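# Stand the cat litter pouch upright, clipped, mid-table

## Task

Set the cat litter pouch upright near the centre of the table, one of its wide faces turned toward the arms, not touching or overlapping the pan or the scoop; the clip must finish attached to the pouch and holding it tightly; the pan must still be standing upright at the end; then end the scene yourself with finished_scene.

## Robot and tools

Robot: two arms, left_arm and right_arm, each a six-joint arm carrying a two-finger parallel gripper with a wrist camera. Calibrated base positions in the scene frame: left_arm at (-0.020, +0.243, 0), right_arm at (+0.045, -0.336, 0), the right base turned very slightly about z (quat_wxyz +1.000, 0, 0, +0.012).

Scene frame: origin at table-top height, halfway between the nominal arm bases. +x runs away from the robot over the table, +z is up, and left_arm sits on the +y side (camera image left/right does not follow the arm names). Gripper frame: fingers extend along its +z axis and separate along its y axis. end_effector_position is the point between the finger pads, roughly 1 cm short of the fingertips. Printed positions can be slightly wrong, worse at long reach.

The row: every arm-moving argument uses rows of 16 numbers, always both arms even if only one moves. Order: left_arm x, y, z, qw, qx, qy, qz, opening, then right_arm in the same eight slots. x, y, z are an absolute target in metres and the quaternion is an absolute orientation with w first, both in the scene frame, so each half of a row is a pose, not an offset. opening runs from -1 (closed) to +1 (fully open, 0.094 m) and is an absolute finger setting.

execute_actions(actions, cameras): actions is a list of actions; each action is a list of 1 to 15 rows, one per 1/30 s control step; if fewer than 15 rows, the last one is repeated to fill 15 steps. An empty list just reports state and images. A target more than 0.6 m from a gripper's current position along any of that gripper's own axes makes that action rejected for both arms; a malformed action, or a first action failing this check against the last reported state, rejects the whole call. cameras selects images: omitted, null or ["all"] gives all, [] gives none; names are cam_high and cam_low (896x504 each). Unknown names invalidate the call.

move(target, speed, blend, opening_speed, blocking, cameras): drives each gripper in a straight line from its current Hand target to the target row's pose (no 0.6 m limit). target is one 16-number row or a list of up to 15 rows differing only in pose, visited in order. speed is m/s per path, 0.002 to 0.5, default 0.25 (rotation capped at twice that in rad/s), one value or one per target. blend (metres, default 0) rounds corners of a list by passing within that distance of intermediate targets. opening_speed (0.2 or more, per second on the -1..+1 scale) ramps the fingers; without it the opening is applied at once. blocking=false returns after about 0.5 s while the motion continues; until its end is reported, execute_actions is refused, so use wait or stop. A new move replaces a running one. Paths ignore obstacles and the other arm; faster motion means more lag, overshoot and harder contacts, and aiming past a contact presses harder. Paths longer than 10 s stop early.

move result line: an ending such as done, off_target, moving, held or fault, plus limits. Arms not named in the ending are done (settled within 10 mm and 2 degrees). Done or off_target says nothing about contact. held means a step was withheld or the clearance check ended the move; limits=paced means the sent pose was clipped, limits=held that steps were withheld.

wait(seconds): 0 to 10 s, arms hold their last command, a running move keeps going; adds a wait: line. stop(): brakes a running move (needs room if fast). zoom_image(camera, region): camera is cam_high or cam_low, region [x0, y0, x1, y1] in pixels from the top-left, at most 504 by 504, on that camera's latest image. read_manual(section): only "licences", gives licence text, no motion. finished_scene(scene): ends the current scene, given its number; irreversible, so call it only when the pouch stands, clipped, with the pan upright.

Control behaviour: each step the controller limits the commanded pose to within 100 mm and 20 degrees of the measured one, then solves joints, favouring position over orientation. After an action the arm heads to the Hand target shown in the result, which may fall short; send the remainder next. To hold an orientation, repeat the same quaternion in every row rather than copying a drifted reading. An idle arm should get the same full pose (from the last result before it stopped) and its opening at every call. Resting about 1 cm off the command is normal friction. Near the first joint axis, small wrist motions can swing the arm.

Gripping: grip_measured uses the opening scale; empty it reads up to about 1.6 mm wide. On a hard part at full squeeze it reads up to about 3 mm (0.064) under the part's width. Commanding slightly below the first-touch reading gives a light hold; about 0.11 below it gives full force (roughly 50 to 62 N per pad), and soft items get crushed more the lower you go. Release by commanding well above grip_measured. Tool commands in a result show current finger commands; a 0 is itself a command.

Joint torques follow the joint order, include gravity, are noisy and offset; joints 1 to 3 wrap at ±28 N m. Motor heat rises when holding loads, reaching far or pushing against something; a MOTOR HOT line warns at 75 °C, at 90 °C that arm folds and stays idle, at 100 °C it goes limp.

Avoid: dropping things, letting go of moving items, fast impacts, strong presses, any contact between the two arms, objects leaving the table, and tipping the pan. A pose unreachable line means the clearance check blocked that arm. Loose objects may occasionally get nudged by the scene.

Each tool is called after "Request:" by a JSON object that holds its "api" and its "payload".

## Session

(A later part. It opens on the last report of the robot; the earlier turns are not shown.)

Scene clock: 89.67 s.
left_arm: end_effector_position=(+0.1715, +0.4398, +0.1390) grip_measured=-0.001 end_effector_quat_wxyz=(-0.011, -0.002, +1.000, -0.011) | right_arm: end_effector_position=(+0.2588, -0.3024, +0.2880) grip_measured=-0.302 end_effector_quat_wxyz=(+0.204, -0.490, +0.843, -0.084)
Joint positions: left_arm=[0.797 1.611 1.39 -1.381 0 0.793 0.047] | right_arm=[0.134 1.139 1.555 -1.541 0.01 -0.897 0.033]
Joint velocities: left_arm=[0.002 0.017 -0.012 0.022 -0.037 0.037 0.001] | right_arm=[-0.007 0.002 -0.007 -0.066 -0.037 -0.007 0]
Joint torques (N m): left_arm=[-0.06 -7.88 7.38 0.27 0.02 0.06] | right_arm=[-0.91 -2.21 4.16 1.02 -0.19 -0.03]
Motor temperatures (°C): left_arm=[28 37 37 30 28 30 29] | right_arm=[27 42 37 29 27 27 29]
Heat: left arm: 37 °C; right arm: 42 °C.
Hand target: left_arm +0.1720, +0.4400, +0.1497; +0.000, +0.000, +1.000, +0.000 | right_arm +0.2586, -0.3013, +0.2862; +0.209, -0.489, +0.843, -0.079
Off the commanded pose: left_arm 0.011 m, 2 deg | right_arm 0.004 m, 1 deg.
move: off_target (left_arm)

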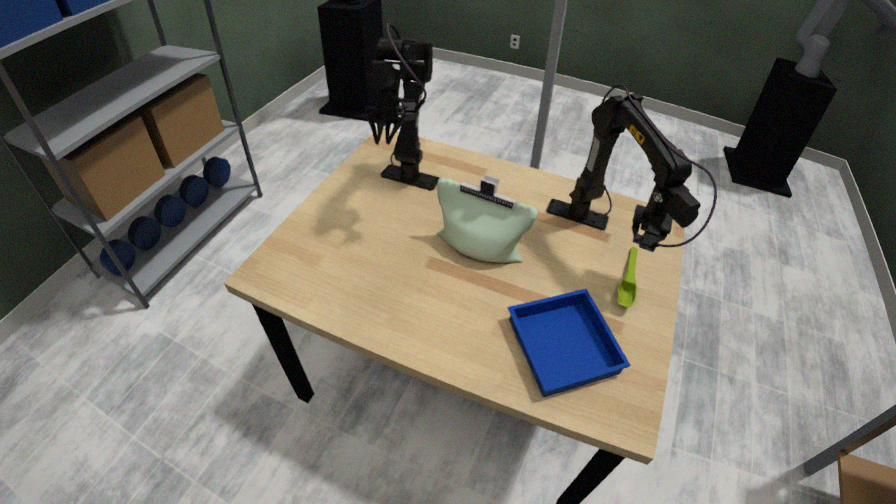

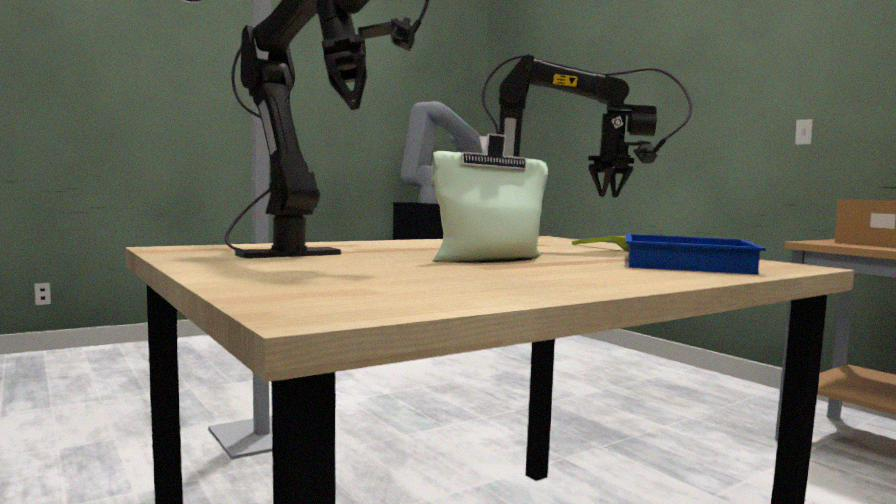

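Request:
{"api": "wait", "payload": {"seconds": 3}}

Request:
{"api": "zoom_image", "payload": {"camera": "cam_low", "region": [420, 120, 570, 280]}}

Request:
{"api": "zoom_image", "payload": {"camera": "cam_high", "region": [410, 150, 560, 280]}}

Scene clock: 94.77 s.
left_arm: end_effector_position=(+0.1715, +0.4398, +0.1390) grip_measured=-0.001 end_effector_quat_wxyz=(-0.011, -0.002, +1.000, -0.011) | right_arm: end_effector_position=(+0.2591, -0.3023, +0.2881) grip_measured=-0.302 end_effector_quat_wxyz=(+0.205, -0.491, +0.843, -0.084)
Joint positions: left_arm=[0.797 1.611 1.39 -1.381 0 0.793 0.047] | right_arm=[0.134 1.139 1.555 -1.539 0.009 -0.898 0.033]
Joint velocities: left_arm=[-0.012 -0.002 0.017 0.037 0.007 -0.037 0] | right_arm=[0.007 0.007 -0.012 -0.081 -0.022 -0.051 0.002]
Joint torques (N m): left_arm=[-0.02 -8.03 7.45 0.29 -0.03 0.01] | right_arm=[-0.87 -2.24 4.08 1.05 -0.2 -0.06]
Motor temperatures (°C): left_arm=[28 37 37 30 28 30 29] | right_arm=[27 40 36 30 27 27 29]
Heat: left arm: 37 °C; right arm: 40 °C.
Hand target: left_arm +0.1720, +0.4400, +0.1497; +0.000, +0.000, +1.000, +0.000 | right_arm +0.2585, -0.3013, +0.2862; +0.209, -0.489, +0.843, -0.079
Tool commands: left_gripper/opening=+0.0 right_gripper/opening=-0.3
Off the commanded pose: left_arm 0.011 m, 2 deg | right_arm 0.004 m, 1 deg.
wait: 3.00 s; at rest from the start

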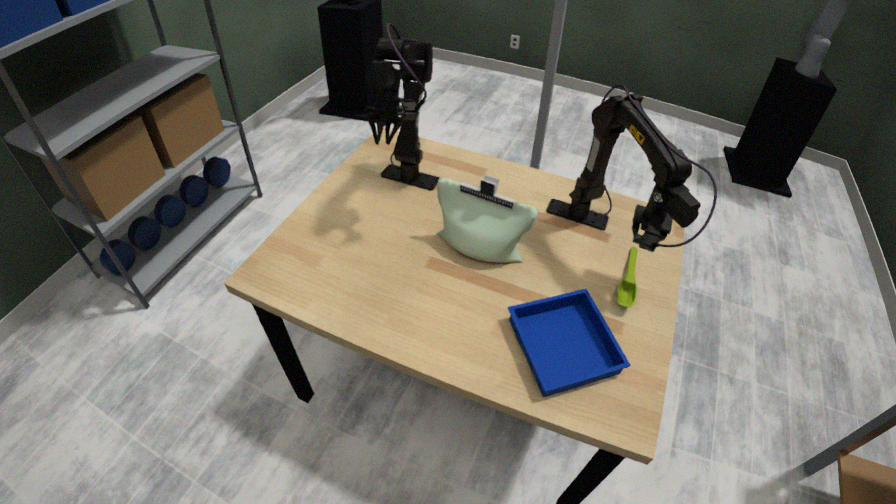

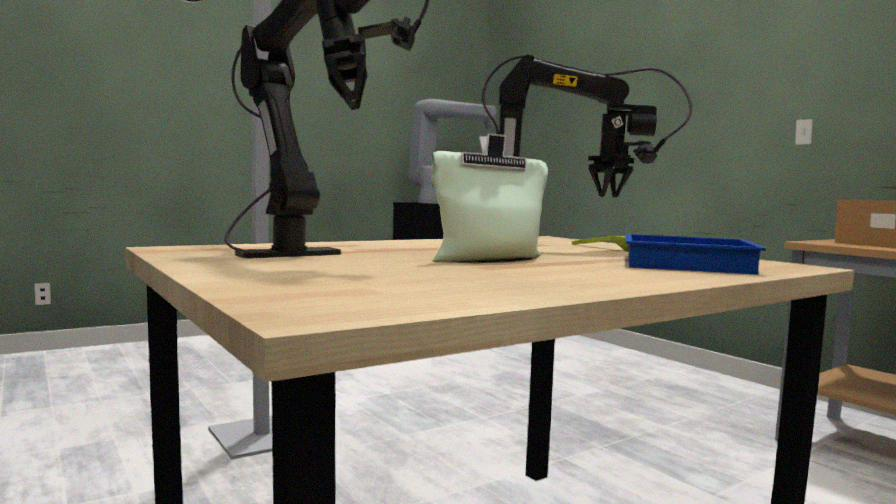

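Scaled by 3.150.

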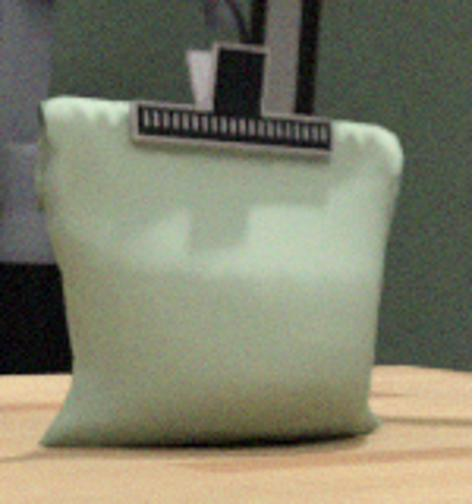

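Scaled by 3.360.

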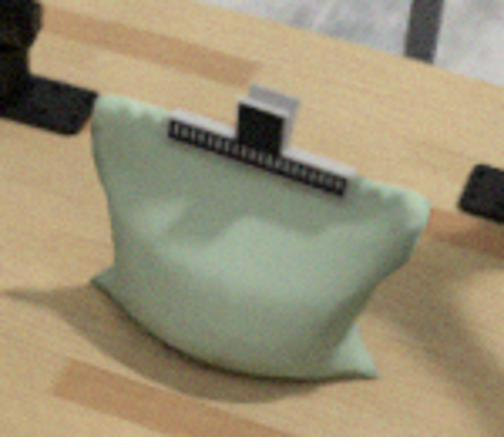

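Request:
{"api": "finished_scene", "payload": {"scene": 2}}

The scene is finished.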